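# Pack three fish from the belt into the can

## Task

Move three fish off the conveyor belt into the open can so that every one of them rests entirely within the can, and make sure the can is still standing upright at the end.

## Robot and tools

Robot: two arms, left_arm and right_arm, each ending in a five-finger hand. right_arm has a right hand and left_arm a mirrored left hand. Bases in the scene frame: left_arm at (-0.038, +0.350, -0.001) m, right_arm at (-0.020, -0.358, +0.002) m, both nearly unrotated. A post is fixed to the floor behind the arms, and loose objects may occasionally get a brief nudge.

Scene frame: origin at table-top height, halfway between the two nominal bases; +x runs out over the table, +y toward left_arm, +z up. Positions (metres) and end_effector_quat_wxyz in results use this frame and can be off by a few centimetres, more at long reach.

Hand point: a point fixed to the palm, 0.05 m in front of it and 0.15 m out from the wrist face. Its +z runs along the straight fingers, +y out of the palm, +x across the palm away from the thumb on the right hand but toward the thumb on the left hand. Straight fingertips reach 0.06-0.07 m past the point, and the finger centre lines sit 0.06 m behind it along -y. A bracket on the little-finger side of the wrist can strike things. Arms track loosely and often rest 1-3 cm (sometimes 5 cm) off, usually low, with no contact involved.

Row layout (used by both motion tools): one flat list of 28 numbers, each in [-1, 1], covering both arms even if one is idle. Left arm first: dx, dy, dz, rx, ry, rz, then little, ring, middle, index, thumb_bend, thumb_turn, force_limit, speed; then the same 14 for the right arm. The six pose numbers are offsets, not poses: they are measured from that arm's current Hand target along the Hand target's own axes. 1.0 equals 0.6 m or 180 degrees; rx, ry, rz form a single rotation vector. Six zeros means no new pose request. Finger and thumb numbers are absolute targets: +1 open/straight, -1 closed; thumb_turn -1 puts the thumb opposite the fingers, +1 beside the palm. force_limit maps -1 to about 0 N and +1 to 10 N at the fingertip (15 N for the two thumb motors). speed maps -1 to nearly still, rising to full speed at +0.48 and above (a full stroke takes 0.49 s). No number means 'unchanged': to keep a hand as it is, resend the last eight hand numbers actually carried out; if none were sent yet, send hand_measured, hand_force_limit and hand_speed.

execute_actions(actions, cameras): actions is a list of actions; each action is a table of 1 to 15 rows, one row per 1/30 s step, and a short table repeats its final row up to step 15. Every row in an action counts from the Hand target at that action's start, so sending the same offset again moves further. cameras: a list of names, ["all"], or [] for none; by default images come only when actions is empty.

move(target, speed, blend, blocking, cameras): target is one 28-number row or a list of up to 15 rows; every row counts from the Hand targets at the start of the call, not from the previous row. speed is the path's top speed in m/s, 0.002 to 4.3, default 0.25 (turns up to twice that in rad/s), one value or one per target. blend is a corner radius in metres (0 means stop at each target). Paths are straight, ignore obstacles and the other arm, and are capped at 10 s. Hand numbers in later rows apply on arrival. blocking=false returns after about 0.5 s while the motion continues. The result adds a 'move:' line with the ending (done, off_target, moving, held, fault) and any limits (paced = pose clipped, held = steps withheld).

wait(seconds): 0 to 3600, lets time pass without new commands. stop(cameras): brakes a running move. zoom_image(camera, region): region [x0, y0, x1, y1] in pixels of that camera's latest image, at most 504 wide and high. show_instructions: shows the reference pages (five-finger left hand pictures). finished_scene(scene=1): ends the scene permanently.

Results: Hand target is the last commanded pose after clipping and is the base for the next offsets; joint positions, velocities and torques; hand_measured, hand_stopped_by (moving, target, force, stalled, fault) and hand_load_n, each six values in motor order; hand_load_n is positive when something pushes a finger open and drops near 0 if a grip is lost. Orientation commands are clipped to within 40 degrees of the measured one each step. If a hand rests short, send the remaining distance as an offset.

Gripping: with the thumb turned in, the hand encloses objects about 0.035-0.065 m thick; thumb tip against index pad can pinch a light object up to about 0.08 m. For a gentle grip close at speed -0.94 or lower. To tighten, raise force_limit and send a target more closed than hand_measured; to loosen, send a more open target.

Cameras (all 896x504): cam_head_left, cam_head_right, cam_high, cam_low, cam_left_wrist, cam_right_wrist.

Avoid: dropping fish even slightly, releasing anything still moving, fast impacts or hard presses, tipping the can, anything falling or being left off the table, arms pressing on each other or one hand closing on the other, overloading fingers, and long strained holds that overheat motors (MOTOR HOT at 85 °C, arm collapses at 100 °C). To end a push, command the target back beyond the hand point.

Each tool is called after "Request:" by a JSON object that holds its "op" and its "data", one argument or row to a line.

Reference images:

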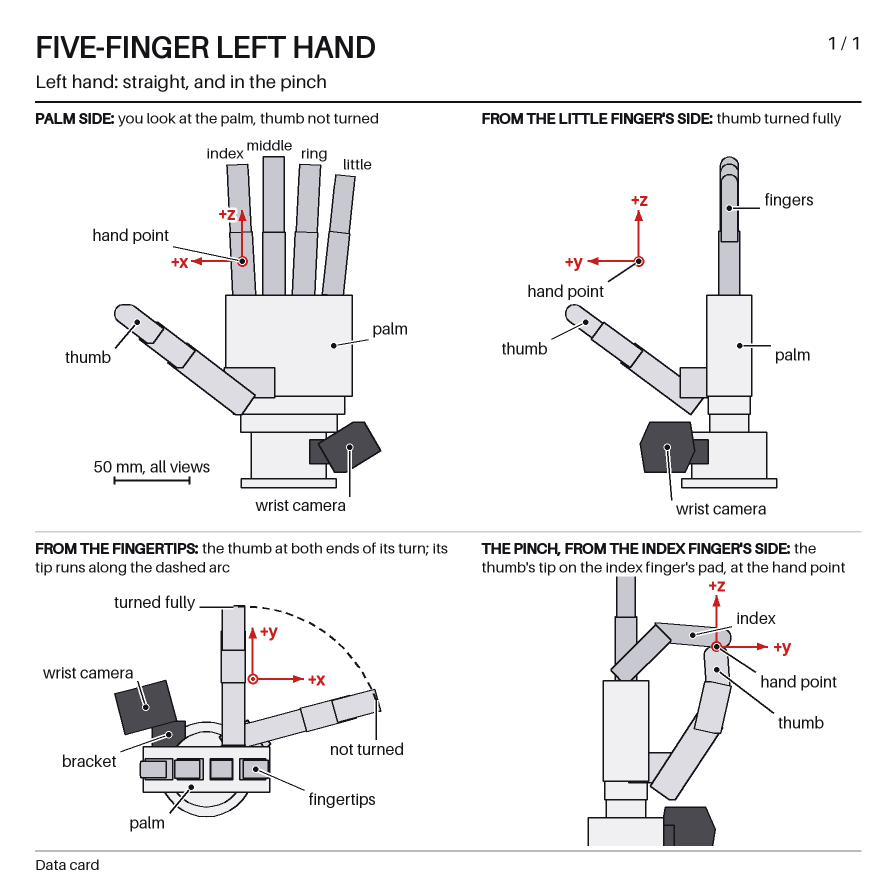

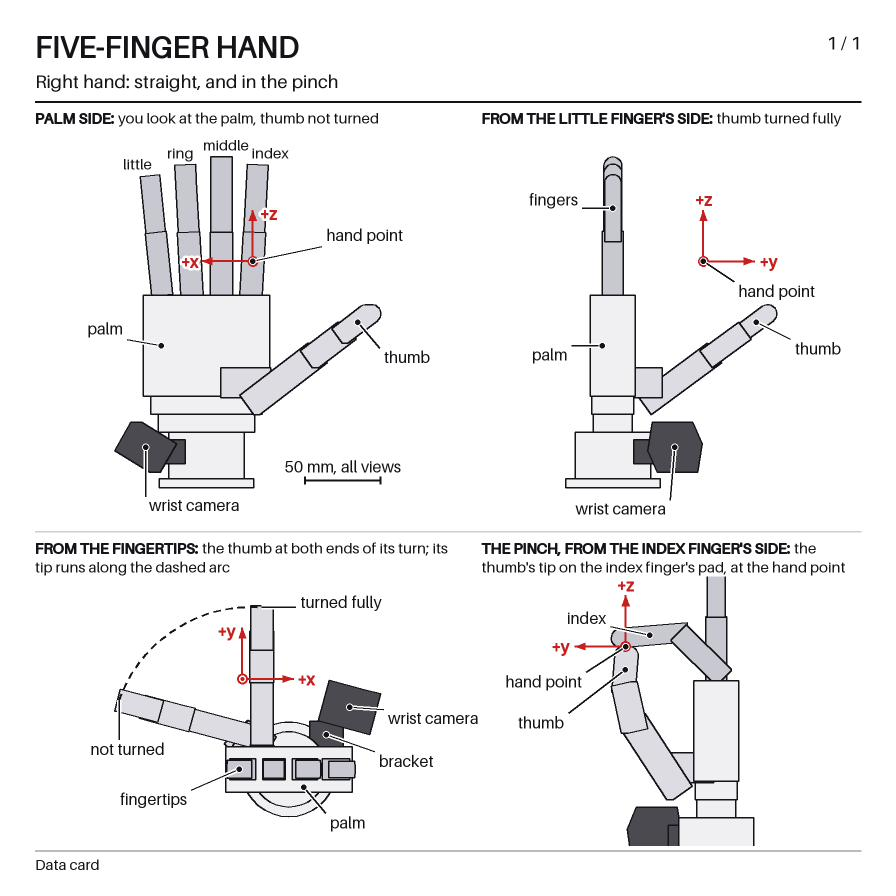

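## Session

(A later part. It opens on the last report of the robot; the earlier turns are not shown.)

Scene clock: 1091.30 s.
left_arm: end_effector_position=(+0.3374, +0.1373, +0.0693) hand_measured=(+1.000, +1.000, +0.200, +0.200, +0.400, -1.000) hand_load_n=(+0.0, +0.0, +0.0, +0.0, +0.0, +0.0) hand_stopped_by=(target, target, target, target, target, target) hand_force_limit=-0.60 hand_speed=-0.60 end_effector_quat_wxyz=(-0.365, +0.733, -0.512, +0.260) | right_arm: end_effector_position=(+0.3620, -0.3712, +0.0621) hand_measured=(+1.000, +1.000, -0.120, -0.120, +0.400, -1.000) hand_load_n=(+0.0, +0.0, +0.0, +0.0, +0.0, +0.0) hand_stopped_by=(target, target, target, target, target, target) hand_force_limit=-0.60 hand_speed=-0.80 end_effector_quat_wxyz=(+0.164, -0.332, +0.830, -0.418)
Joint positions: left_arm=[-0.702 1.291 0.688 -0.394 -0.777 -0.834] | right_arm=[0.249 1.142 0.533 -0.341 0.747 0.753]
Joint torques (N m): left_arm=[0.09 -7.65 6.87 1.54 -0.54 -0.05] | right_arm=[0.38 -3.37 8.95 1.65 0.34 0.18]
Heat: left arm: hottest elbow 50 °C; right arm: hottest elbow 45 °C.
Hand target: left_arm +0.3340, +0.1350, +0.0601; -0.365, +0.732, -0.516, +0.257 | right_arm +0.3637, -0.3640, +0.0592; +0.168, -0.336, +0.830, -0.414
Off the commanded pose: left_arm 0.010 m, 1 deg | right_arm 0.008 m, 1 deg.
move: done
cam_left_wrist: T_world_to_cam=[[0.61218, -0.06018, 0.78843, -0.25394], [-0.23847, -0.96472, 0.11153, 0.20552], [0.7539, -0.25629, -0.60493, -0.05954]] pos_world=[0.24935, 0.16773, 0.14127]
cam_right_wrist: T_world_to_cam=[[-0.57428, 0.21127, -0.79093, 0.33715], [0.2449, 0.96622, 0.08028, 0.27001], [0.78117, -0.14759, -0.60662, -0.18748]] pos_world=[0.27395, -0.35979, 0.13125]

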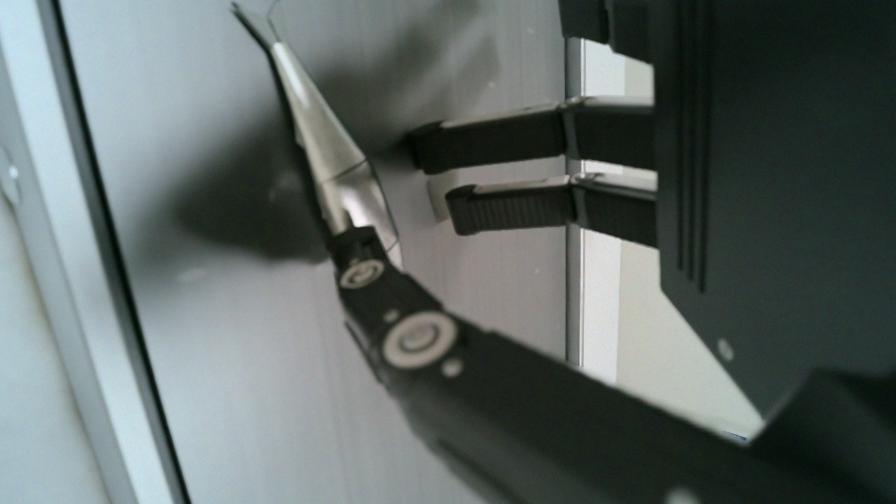

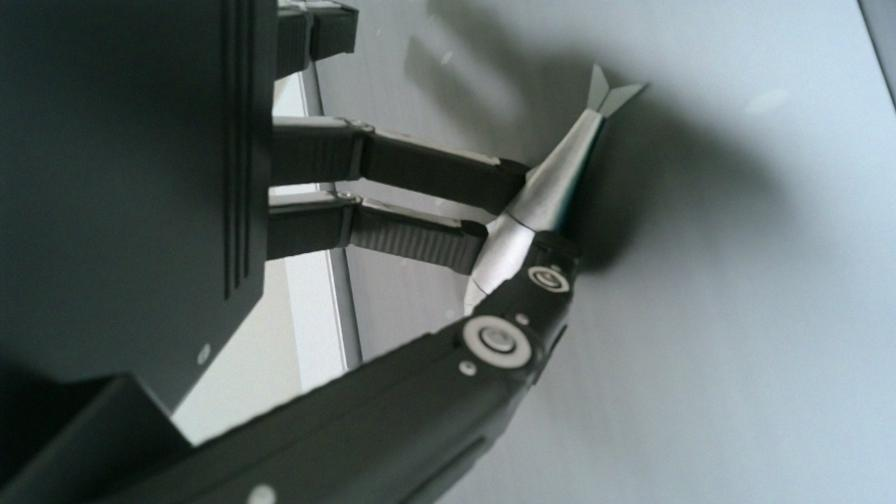

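Request:
{"op": "move", "data": {
  "target": [
    [-0.0167,0.005,-0.0067,0,0,0,1,1,0.2,0.2,0.4,-1,-0.6,-0.6,0,0,0,0,0,0,1,1,-0.2,-0.22,0.4,-1,-0.6,-0.8],
    [-0.0167,0.013,-0.0007,0,0,0,1,1,0.2,0.2,0.4,-1,-0.6,-0.6,0,0,0,0,0,0,1,1,-0.3,-0.35,0.4,-1,-0.6,-0.8]
  ],
  "speed": [0.06,0.06],
  "cameras": ["cam_left_wrist","cam_right_wrist"]
}}

Scene clock: 1108.40 s.
left_arm: end_effector_position=(+0.3356, +0.1404, +0.0677) hand_measured=(+1.000, +1.000, +0.200, +0.200, +0.400, -1.000) hand_load_n=(+0.0, +0.0, -2.0, +0.0, +0.0, +0.0) hand_stopped_by=(target, target, target, target, target, target) hand_force_limit=-0.60 hand_speed=-0.60 end_effector_quat_wxyz=(-0.367, +0.734, -0.507, +0.266) | right_arm: end_effector_position=(+0.3620, -0.3706, +0.0618) hand_measured=(+1.000, +1.000, -0.214, -0.272, +0.402, -1.000) hand_load_n=(+0.0, +0.0, +2.0, +2.0, +5.0, +0.0) hand_stopped_by=(target, target, force, force, target, target) hand_force_limit=-0.60 hand_speed=-0.80 end_effector_quat_wxyz=(+0.164, -0.332, +0.830, -0.417)
Joint positions: left_arm=[-0.702 1.281 0.667 -0.37 -0.784 -0.837] | right_arm=[0.25 1.142 0.533 -0.341 0.746 0.753]
Joint torques (N m): left_arm=[0.73 -8.29 5.74 1.25 -0.33 0.04] | right_arm=[0.38 -3.19 8.98 1.66 0.38 0.17]
Heat: left arm: hottest elbow 48 °C; right arm: hottest elbow 45 °C.
Hand target: left_arm +0.3258, +0.1428, +0.0540; -0.365, +0.732, -0.516, +0.256 | right_arm +0.3637, -0.3640, +0.0592; +0.168, -0.336, +0.830, -0.414
Off the commanded pose: left_arm 0.017 m, 1 deg | right_arm 0.007 m, 1 deg.
move: off_target (left_arm)
cam_left_wrist: T_world_to_cam=[[0.6013, -0.05168, 0.79735, -0.24963], [-0.2353, -0.96511, 0.11489, 0.20696], [0.7636, -0.2567, -0.59248, -0.06233]] pos_world=[0.24639, 0.17084, 0.13833]
cam_right_wrist: T_world_to_cam=[[-0.57506, 0.21127, -0.79036, 0.33707], [0.24336, 0.96652, 0.08129, 0.27013], [0.78108, -0.1456, -0.60723, -0.18674]] pos_world=[0.27395, -0.35948, 0.13105]

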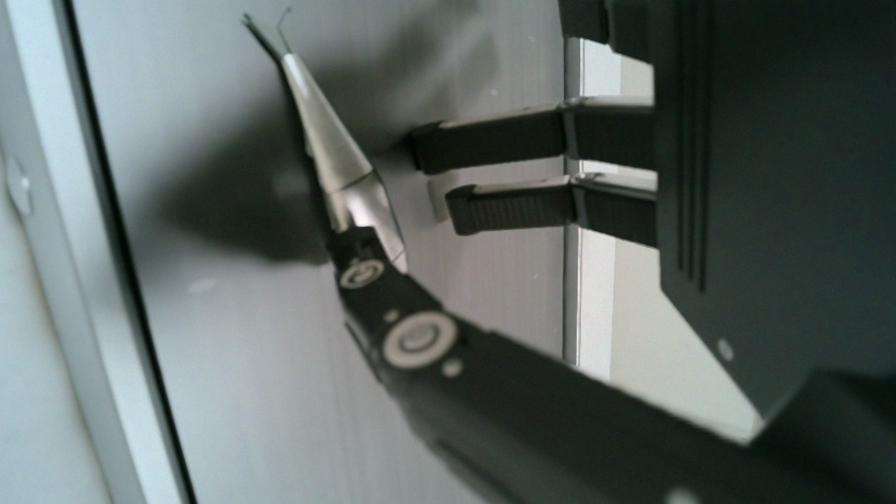

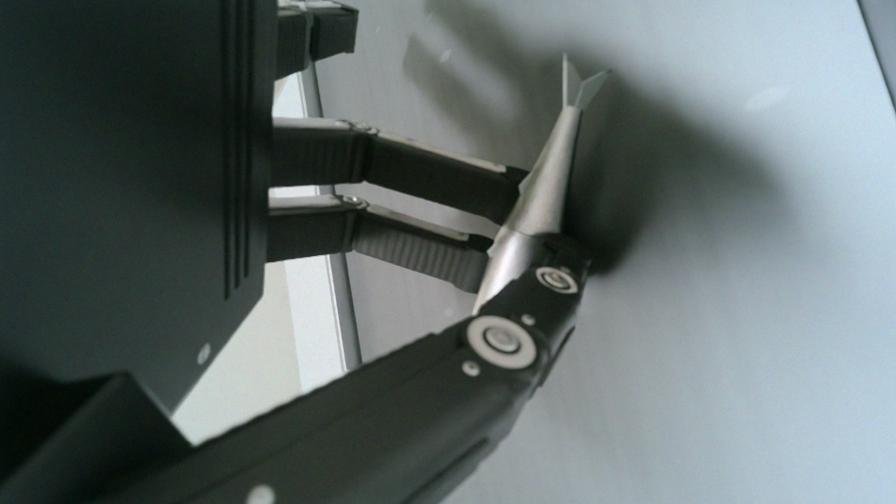

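Request:
{"op": "move", "data": {
  "target": [
    [-0.0045,-0.0667,-0.0527,0,0,0,1,1,0.2,0.2,0.4,-1,-0.6,-0.6,0,-0.1063,-0.0805,0,0,0,1,1,-0.3,-0.35,0.4,-1,-0.6,-0.8],
    [-0.0045,-0.007,-0.0073,0,0,0,1,1,0.2,0.2,0.4,-1,-0.6,-0.6,0,-0.1063,-0.0805,0,0,0,1,1,-0.3,-0.35,0.4,-1,-0.6,-0.8]
  ],
  "speed": [0.1,0.08],
  "cameras": ["cam_left_wrist","cam_right_wrist"]
}}

Scene clock: 1125.00 s.
left_arm: end_effector_position=(+0.3274, +0.1474, +0.0690) hand_measured=(+1.000, +1.000, +0.200, +0.200, +0.400, -1.000) hand_load_n=(+0.0, +0.0, +0.0, +0.0, +0.0, +0.0) hand_stopped_by=(target, target, target, target, target, target) hand_force_limit=-0.60 hand_speed=-0.60 end_effector_quat_wxyz=(-0.367, +0.733, -0.510, +0.260) | right_arm: end_effector_position=(+0.3473, -0.3731, +0.1153) hand_measured=(+1.000, +1.000, -0.214, -0.272, +0.402, -1.000) hand_load_n=(+0.0, +0.0, +1.5, +2.0, +4.0, +0.0) hand_stopped_by=(target, target, force, force, target, target) hand_force_limit=-0.60 hand_speed=-0.80 end_effector_quat_wxyz=(+0.142, -0.344, +0.832, -0.412)
Joint positions: left_arm=[-0.702 1.252 0.653 -0.397 -0.783 -0.837] | right_arm=[0.25 1.023 0.635 -0.613 0.744 0.754]
Joint torques (N m): left_arm=[0.91 -7.12 6.87 1.44 -0.32 0.04] | right_arm=[0.26 -4.13 13.83 1.16 0.45 0.17]
Motor temperatures (°C): left_arm=[25 29 45 25 25 23] | right_arm=[24 25 45 24 26 22]
Heat: left arm: hottest elbow 45 °C; right arm: hottest elbow 45 °C.
Hand target: left_arm +0.3240, +0.1450, +0.0599; -0.365, +0.732, -0.516, +0.256 | right_arm +0.3636, -0.3640, +0.1393; +0.168, -0.336, +0.830, -0.414
Off the commanded pose: left_arm 0.010 m, 1 deg | right_arm 0.030 m, 3 deg.
move: off_target (right_arm)
cam_left_wrist: T_world_to_cam=[[0.60957, -0.05858, 0.79057, -0.24654], [-0.2346, -0.96593, 0.10931, 0.21203], [0.75723, -0.2521, -0.60254, -0.05139]] pos_world=[0.23894, 0.17741, 0.14076]
cam_right_wrist: T_world_to_cam=[[-0.614, 0.20454, -0.76234, 0.37928], [0.24614, 0.9673, 0.06129, 0.27341], [0.74994, -0.15001, -0.64427, -0.12967]] pos_world=[0.26283, -0.3615, 0.18884]

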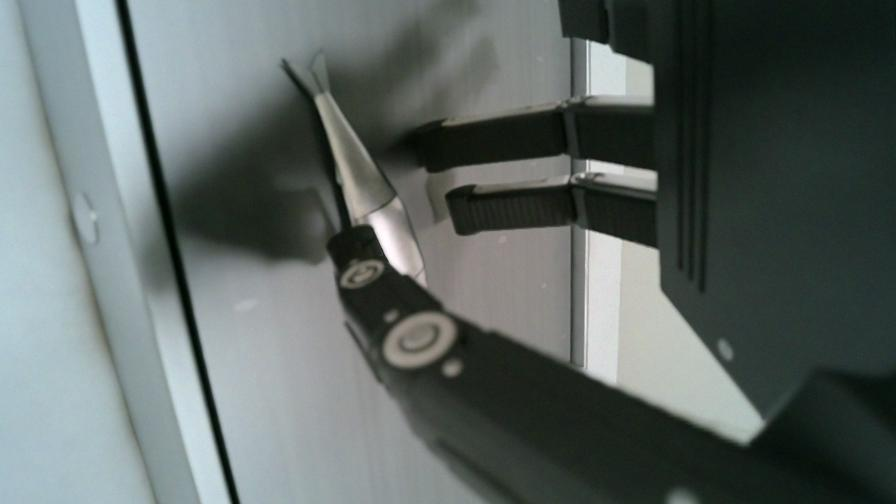

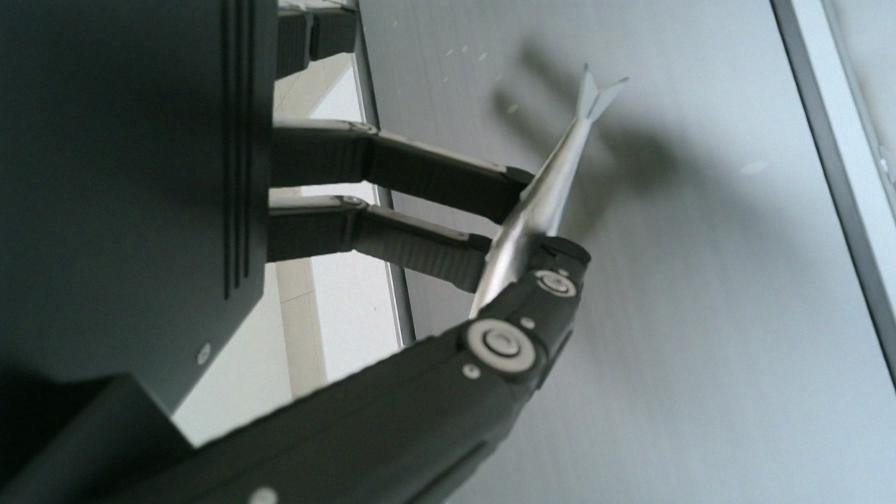

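Request:
{"op": "move", "data": {
  "target": [0,0.0066,0.005,0,0,0,1,1,0.0,0.0,0.4,-1,-0.6,-0.8,-0.2315,0.429,-0.514,0.0372,-0.5205,-0.3265,1,1,-0.3,-0.35,0.4,-1,-0.6,-0.8],
  "speed": 0.25,
  "cameras": ["cam_left_wrist","cam_right_wrist"]
}}

Scene clock: 1172.83 s.
left_arm: end_effector_position=(+0.3284, +0.1465, +0.0663) hand_measured=(+1.000, +1.000, +0.000, +0.000, +0.400, -1.000) hand_load_n=(+0.0, +0.0, +0.0, +0.0, +0.0, +0.0) hand_stopped_by=(target, target, target, target, target, target) hand_force_limit=-0.60 hand_speed=-0.80 end_effector_quat_wxyz=(-0.367, +0.733, -0.509, +0.262) | right_arm: end_effector_position=(+0.1762, +0.0002, +0.0965) hand_measured=(+1.000, +1.000, -0.214, -0.272, +0.402, -1.000) hand_load_n=(+0.0, +0.0, +1.5, +2.0, +4.0, +0.5) hand_stopped_by=(target, target, force, force, target, target) hand_force_limit=-0.60 hand_speed=-0.80 end_effector_quat_wxyz=(-0.487, +0.842, -0.206, +0.108)
Joint positions: left_arm=[-0.702 1.26 0.648 -0.38 -0.783 -0.837] | right_arm=[0.991 1.051 0.464 0.055 -0.153 -0.069]
Joint torques (N m): left_arm=[0.56 -6.65 6.69 1.5 -0.31 0.04] | right_arm=[0.15 -2.78 13.64 2.67 -0.14 -0.05]
Motor temperatures (°C): left_arm=[25 29 41 25 25 23] | right_arm=[24 26 51 24 26 22]
Heat: left arm: hottest elbow 41 °C; right arm: hottest elbow 51 °C.
Hand target: left_arm +0.3240, +0.1450, +0.0550; -0.365, +0.732, -0.516, +0.256 | right_arm +0.1842, +0.0209, +0.1190; -0.509, +0.832, -0.187, +0.116
Off the commanded pose: left_arm 0.012 m, 1 deg | right_arm 0.032 m, 4 deg.
move: off_target (left_arm, right_arm)
cam_left_wrist: T_world_to_cam=[[0.60641, -0.05578, 0.79319, -0.24462], [-0.23502, -0.96554, 0.11178, 0.2115], [0.75962, -0.2542, -0.59862, -0.05486]] pos_world=[0.23972, 0.17662, 0.13755]
cam_right_wrist: T_world_to_cam=[[0.01877, -0.51974, -0.85412, 0.081], [-0.99409, -0.10105, 0.03964, 0.1764], [-0.10691, 0.84833, -0.51856, 0.18117]] pos_world=[0.1932, -0.09377, 0.15614]

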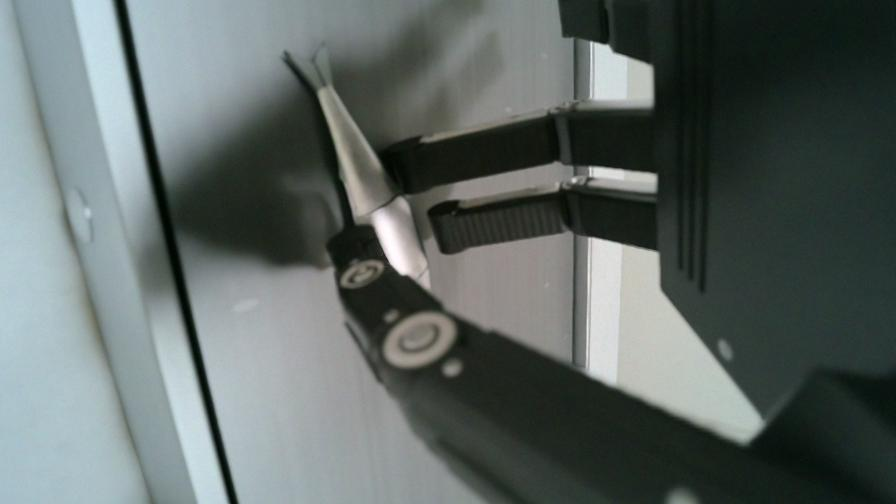

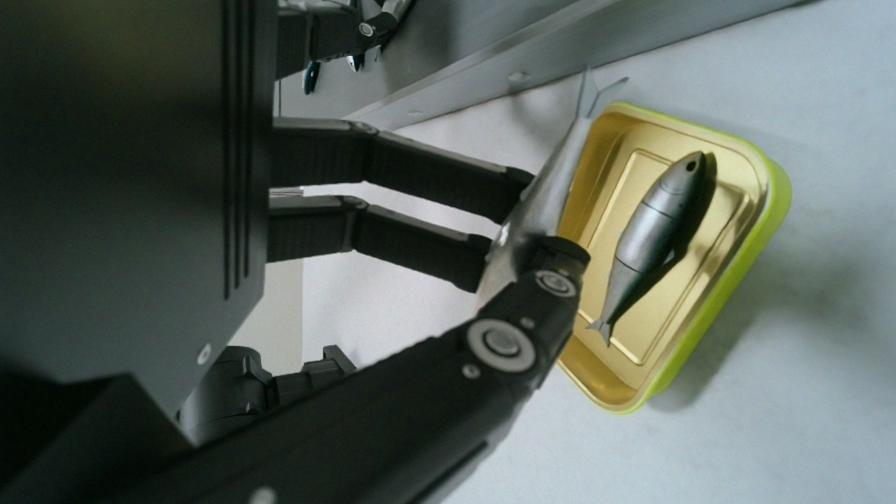

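Request:
{"op": "move", "data": {
  "target": [0,0,0,0,0,0,1,1,-0.12,-0.12,0.4,-1,-0.6,-0.8,-0.0183,0.0753,0.0393,0,0,0,1,1,-0.3,-0.35,0.4,-1,-0.6,-0.8],
  "speed": 0.12,
  "cameras": ["cam_left_wrist","cam_right_wrist","cam_head_left","cam_head_right"]
}}

Request:
{"op": "zoom_image", "data": {
  "camera": "cam_head_left",
  "region": [320, 290, 440, 400]
}}

Request:
{"op": "zoom_image", "data": {
  "camera": "cam_head_right",
  "region": [320, 290, 440, 400]
}}

Scene clock: 1200.50 s.
left_arm: end_effector_position=(+0.3284, +0.1465, +0.0658) hand_measured=(+1.000, +1.000, -0.120, -0.120, +0.400, -1.000) hand_load_n=(+0.0, +0.0, +0.0, +0.5, +0.0, +0.5) hand_stopped_by=(target, target, target, target, target, target) hand_force_limit=-0.60 hand_speed=-0.80 end_effector_quat_wxyz=(-0.367, +0.733, -0.509, +0.262) | right_arm: end_effector_position=(+0.1789, +0.0216, +0.0693) hand_measured=(+1.000, +1.000, -0.214, -0.272, +0.402, -1.000) hand_load_n=(+0.0, +0.0, +1.5, +2.0, +4.0, +0.0) hand_stopped_by=(target, target, force, force, target, target) hand_force_limit=-0.60 hand_speed=-0.80 end_effector_quat_wxyz=(-0.506, +0.833, -0.192, +0.118)
Joint positions: left_arm=[-0.702 1.261 0.648 -0.38 -0.783 -0.837] | right_arm=[1.027 1.189 0.432 0.274 -0.128 -0.069]
Joint torques (N m): left_arm=[0.15 -7.18 6.63 1.42 -0.33 0.03] | right_arm=[0.38 -3.78 8.44 2.59 0.14 0.11]
Motor temperatures (°C): left_arm=[25 28 41 25 25 23] | right_arm=[24 26 56 24 26 22]
Heat: left arm: hottest elbow 41 °C; right arm: hottest elbow 56 °C.
Hand target: left_arm +0.3240, +0.1450, +0.0549; -0.365, +0.732, -0.516, +0.256 | right_arm +0.1746, +0.0260, +0.0682; -0.509, +0.832, -0.187, +0.116
Off the commanded pose: left_arm 0.012 m, 1 deg | right_arm 0.006 m, 1 deg.
move: done
cam_left_wrist: T_world_to_cam=[[0.60707, -0.05633, 0.79265, -0.24429], [-0.23487, -0.96564, 0.11125, 0.2116], [0.75914, -0.25371, -0.59944, -0.05496]] pos_world=[0.23972, 0.17662, 0.13715]
cam_right_wrist: T_world_to_cam=[[0.0599, -0.49097, -0.86911, 0.06186], [-0.99322, -0.11619, -0.00281, 0.18538], [-0.0996, 0.86339, -0.4946, 0.14584]] pos_world=[0.19495, -0.074, 0.12641]
Images, in order (width x height): cam_head_left 896x504, cam_head_right 896x504, cam_left_wrist 896x504, cam_right_wrist 896x504.

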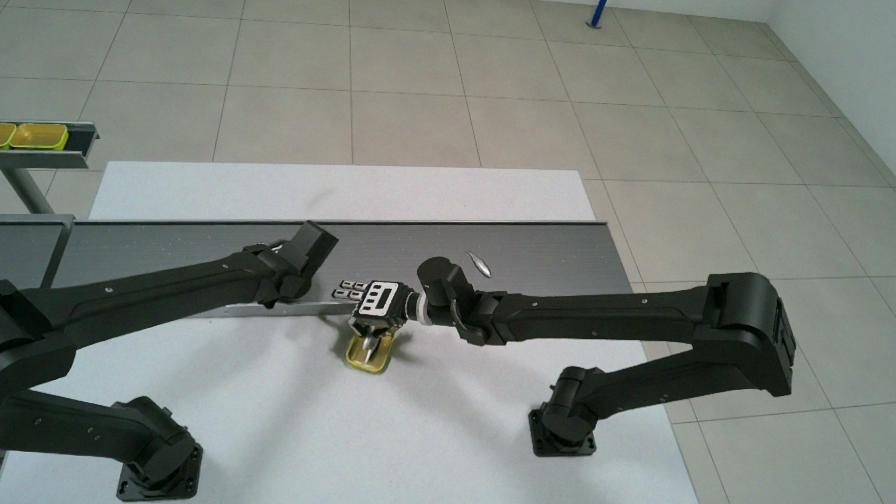

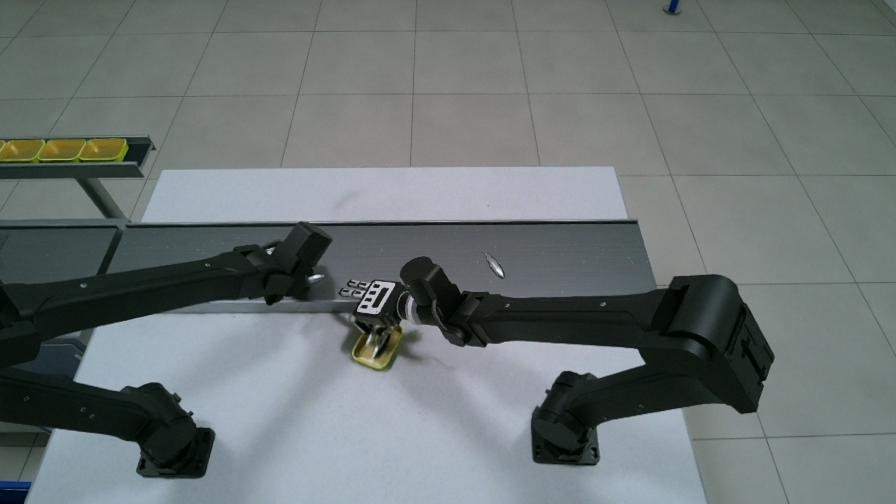

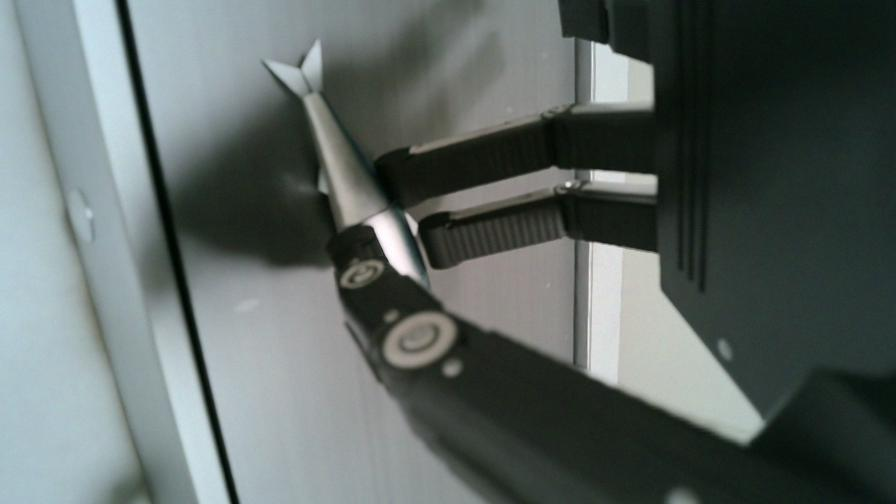

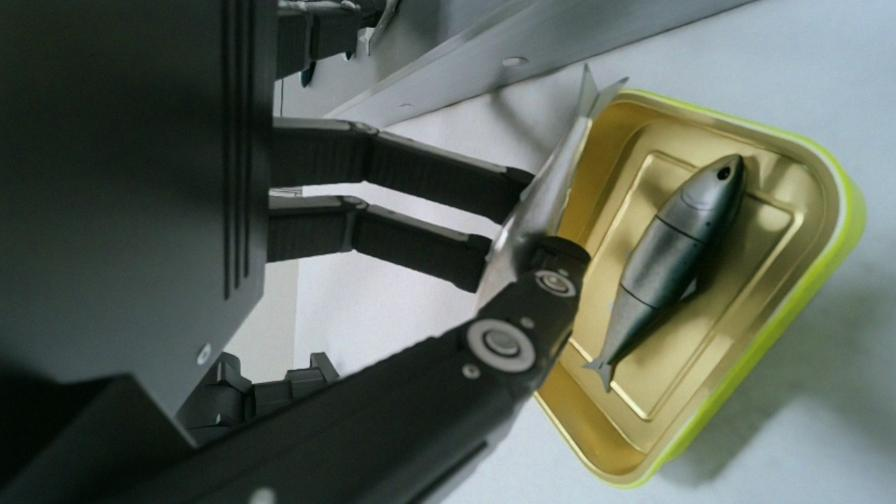

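Scaled by 4.200.

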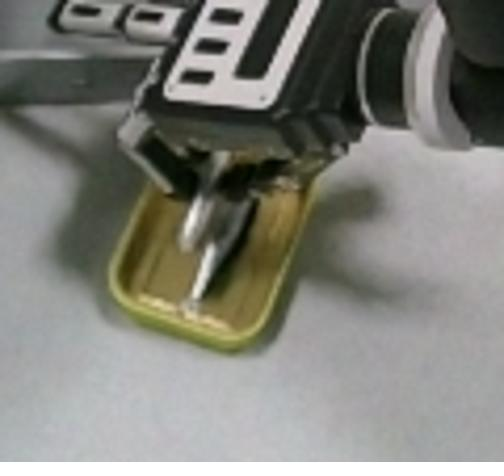

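Scaled by 4.200.

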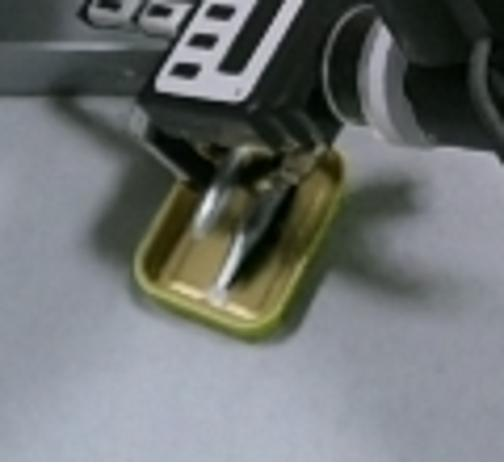

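Request:
{"op": "move", "data": {
  "target": [
    [0,0,0,0,0,0,1,1,-0.2,-0.22,0.4,-1,-0.6,-0.8,-0.0165,0.018,0.014,0,0,0,1,1,-0.3,-0.35,0.4,-1,-0.6,-0.8],
    [0,0,0,0,0,0,1,1,-0.3,-0.35,0.4,-1,-0.6,-0.8,-0.0165,0.0457,0.0278,0,0,0,1,1,-0.3,-0.35,0.4,-1,-0.6,-0.8]
  ],
  "speed": 0.08,
  "cameras": ["cam_left_wrist","cam_right_wrist","cam_head_left","cam_head_right"]
}}

Request:
{"op": "zoom_image", "data": {
  "camera": "cam_head_left",
  "region": [320, 290, 440, 400]
}}

Request:
{"op": "zoom_image", "data": {
  "camera": "cam_head_right",
  "region": [320, 290, 440, 400]
}}

Scene clock: 1221.53 s.
left_arm: end_effector_position=(+0.3294, +0.1457, +0.0665) hand_measured=(+1.000, +1.000, -0.198, -0.350, +0.400, -1.000) hand_load_n=(+0.0, +0.0, +2.0, +0.0, +2.5, +0.5) hand_stopped_by=(target, target, force, target, target, target) hand_force_limit=-0.60 hand_speed=-0.80 end_effector_quat_wxyz=(-0.367, +0.734, -0.508, +0.264) | right_arm: end_effector_position=(+0.1719, +0.0285, +0.0377) hand_measured=(+1.000, +1.000, -0.214, -0.272, +0.402, -1.000) hand_load_n=(+0.0, +0.0, +1.5, +2.0, +4.5, +0.0) hand_stopped_by=(target, target, force, force, target, target) hand_force_limit=-0.60 hand_speed=-0.80 end_effector_quat_wxyz=(-0.506, +0.834, -0.187, +0.121)
Joint positions: left_arm=[-0.702 1.261 0.648 -0.374 -0.783 -0.837] | right_arm=[1.062 1.304 0.398 0.425 -0.097 -0.064]
Joint torques (N m): left_arm=[0.62 -7.18 6.68 1.07 -0.33 0.03] | right_arm=[0.26 -4.37 7.42 2.69 0.16 0.21]
Heat: left arm: hottest elbow 41 °C; right arm: hottest elbow 52 °C.
Hand target: left_arm +0.3240, +0.1450, +0.0550; -0.365, +0.732, -0.516, +0.256 | right_arm +0.1668, +0.0324, +0.0362; -0.509, +0.832, -0.187, +0.116
Off the commanded pose: left_arm 0.013 m, 1 deg | right_arm 0.007 m, 1 deg.
move: done; target 2's new numbers were sent with left_arm's hand 0.012 m and 1 deg from that target
cam_left_wrist: T_world_to_cam=[[0.60365, -0.05333, 0.79546, -0.24506], [-0.23538, -0.9652, 0.11391, 0.21084], [0.76171, -0.256, -0.5952, -0.05625]] pos_world=[0.24041, 0.17604, 0.13744]
cam_right_wrist: T_world_to_cam=[[0.07135, -0.49325, -0.86696, 0.03626], [-0.99245, -0.12201, -0.01226, 0.17955], [-0.09973, 0.86129, -0.49823, 0.12377]] pos_world=[0.18795, -0.06681, 0.0953]
Images, in order (width x height): cam_head_left 896x504, cam_head_right 896x504, cam_left_wrist 896x504, cam_right_wrist 896x504.

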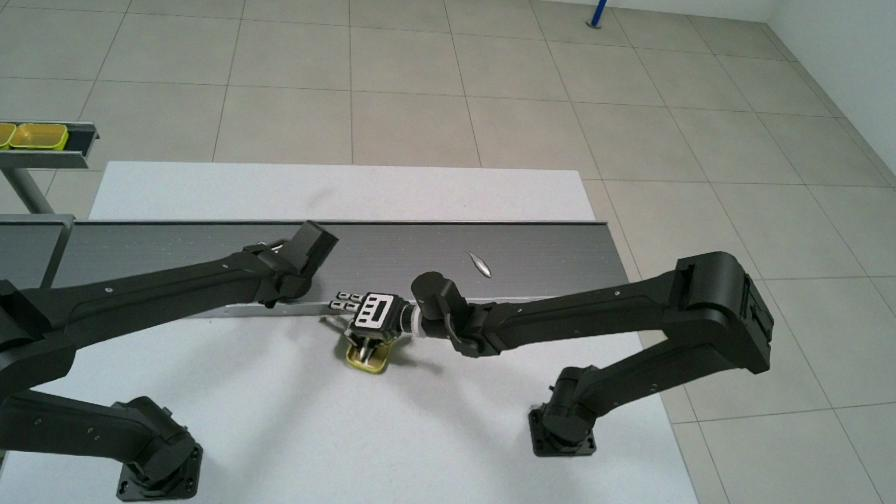

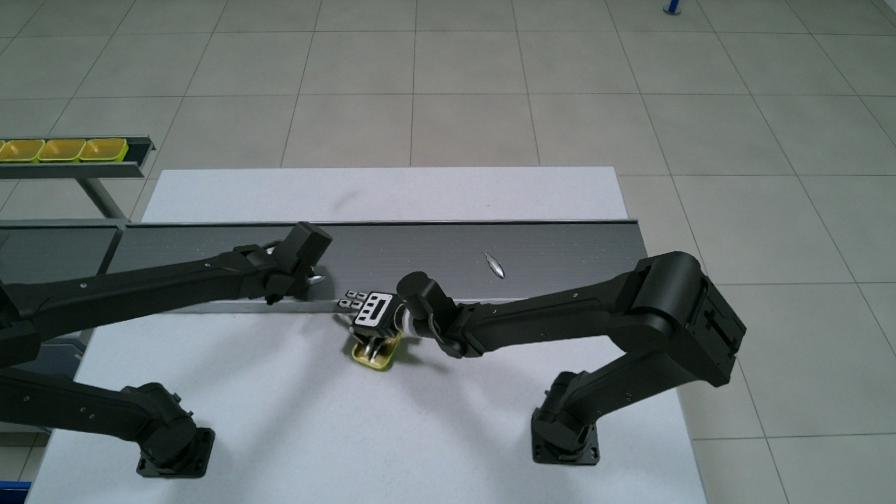

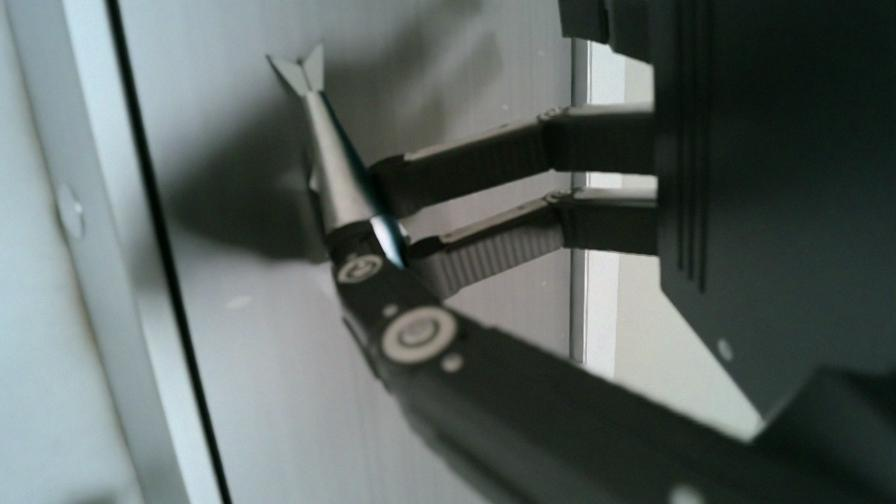

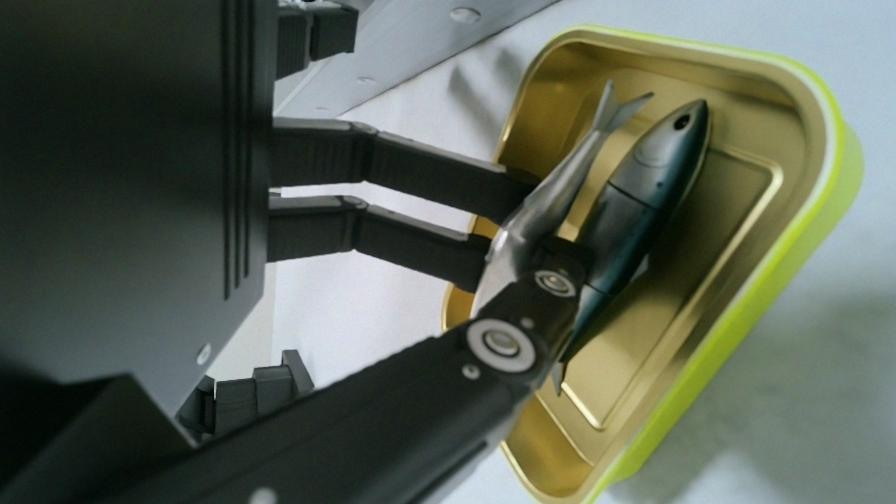

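Scaled by 4.200.

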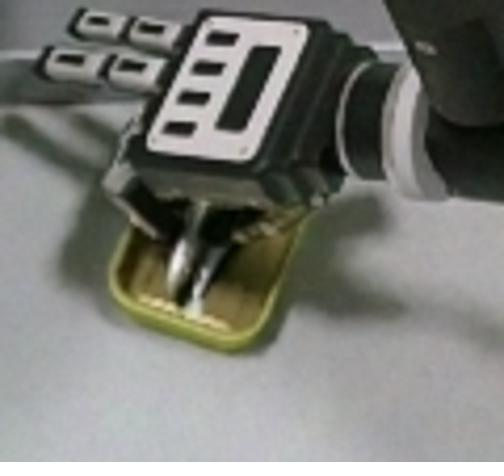

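Scaled by 4.200.

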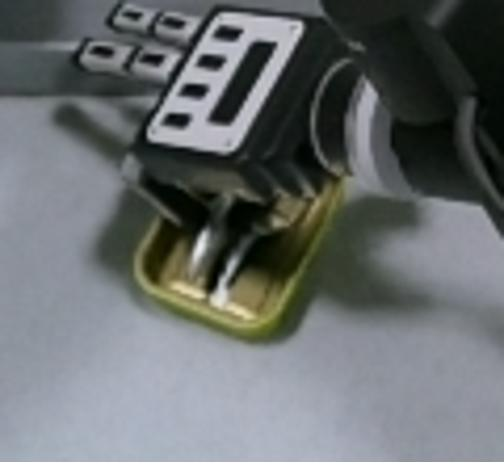

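Request:
{"op": "move", "data": {
  "target": [
    [0.01,-0.0442,-0.0368,0,-0.0354,-0.0268,1,1,0.2,0.2,0.4,-1,-0.6,-0.6,0,0.0067,0.0034,0,0,0,1,1,-0.3,-0.35,0.4,-1,-0.6,-0.8],
    [0.01,0.0023,-0.0017,0,-0.0354,-0.0268,1,1,0.2,0.2,0.4,-1,-0.6,-0.6,0,0.0067,0.0034,0,0,0,1,1,-0.12,-0.14,0.4,-1,-0.6,-0.9],
    [0.01,0.0023,-0.0017,0,-0.0354,-0.0268,1,1,0.2,0.2,0.4,-1,-0.6,-0.6,0,0.0067,0.0034,0,0,0,1,1,0,0,0.4,-1,-0.6,-0.9]
  ],
  "speed": 0.06,
  "cameras": ["cam_left_wrist","cam_right_wrist","cam_head_left"]
}}

Request:
{"op": "zoom_image", "data": {
  "camera": "cam_head_left",
  "region": [320, 290, 440, 400]
}}

Scene clock: 1248.27 s.
left_arm: end_effector_position=(+0.3282, +0.1434, +0.0675) hand_measured=(+1.000, +1.000, +0.200, +0.200, +0.400, -1.000) hand_load_n=(+0.0, +0.0, -0.5, +0.0, +0.5, +0.0) hand_stopped_by=(target, target, target, target, target, target) hand_force_limit=-0.60 hand_speed=-0.60 end_effector_quat_wxyz=(-0.384, +0.767, -0.456, +0.236) | right_arm: end_effector_position=(+0.1732, +0.0306, +0.0356) hand_measured=(+1.000, +1.000, +0.000, +0.000, +0.400, -1.000) hand_load_n=(+0.0, +0.0, -0.5, +0.0, +0.0, +0.0) hand_stopped_by=(target, target, target, target, target, target) hand_force_limit=-0.60 hand_speed=-0.90 end_effector_quat_wxyz=(-0.508, +0.832, -0.186, +0.122)
Joint positions: left_arm=[-0.742 1.321 0.725 -0.567 -0.869 -1.071] | right_arm=[1.062 1.32 0.398 0.448 -0.097 -0.064]
Joint torques (N m): left_arm=[0.09 -6.89 6.83 1.31 -0.36 -0.01] | right_arm=[0.44 -4.54 6.86 2.63 0.16 0.2]
Motor temperatures (°C): left_arm=[25 28 40 25 25 23] | right_arm=[24 26 47 25 25 22]
Heat: left arm: hottest elbow 40 °C; right arm: hottest elbow 47 °C.
Hand target: left_arm +0.3245, +0.1388, +0.0546; -0.382, +0.766, -0.463, +0.231 | right_arm +0.1668, +0.0323, +0.0316; -0.509, +0.832, -0.187, +0.116
Off the commanded pose: left_arm 0.014 m, 1 deg | right_arm 0.008 m, 1 deg.
move: off_target (left_arm)
cam_left_wrist: T_world_to_cam=[[0.60773, 0.03011, 0.79357, -0.25841], [-0.09774, -0.98885, 0.11237, 0.16669], [0.78811, -0.14586, -0.59801, -0.07958]] pos_world=[0.23605, 0.161, 0.13875]
cam_right_wrist: T_world_to_cam=[[0.07414, -0.48879, -0.86925, 0.03481], [-0.99241, -0.1219, -0.0161, 0.18119], [-0.09809, 0.86384, -0.49412, 0.12051]] pos_world=[0.18906, -0.065, 0.09272]
Images, in order (width x height): cam_head_left 896x504, cam_left_wrist 896x504, cam_right_wrist 896x504.

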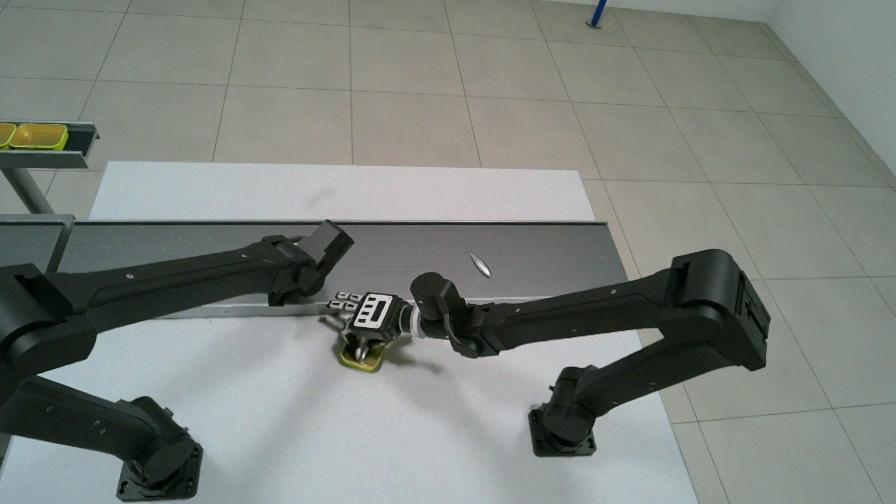

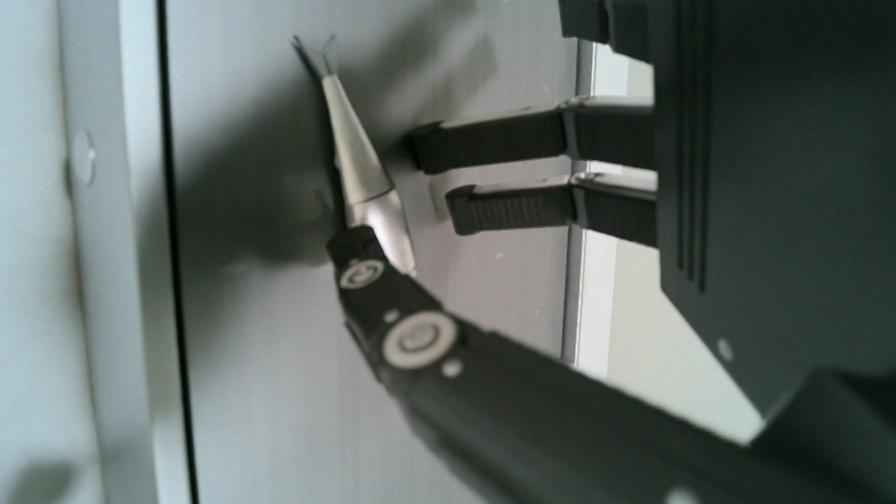

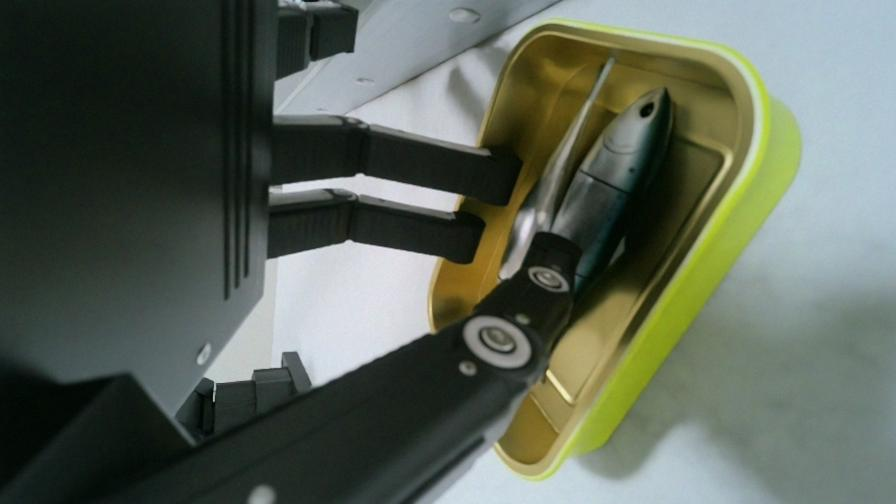

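Scaled by 4.200.

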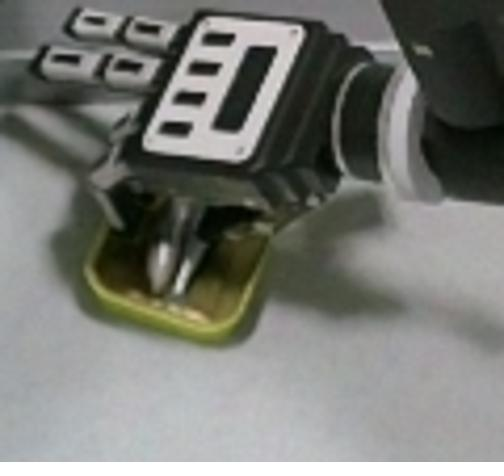

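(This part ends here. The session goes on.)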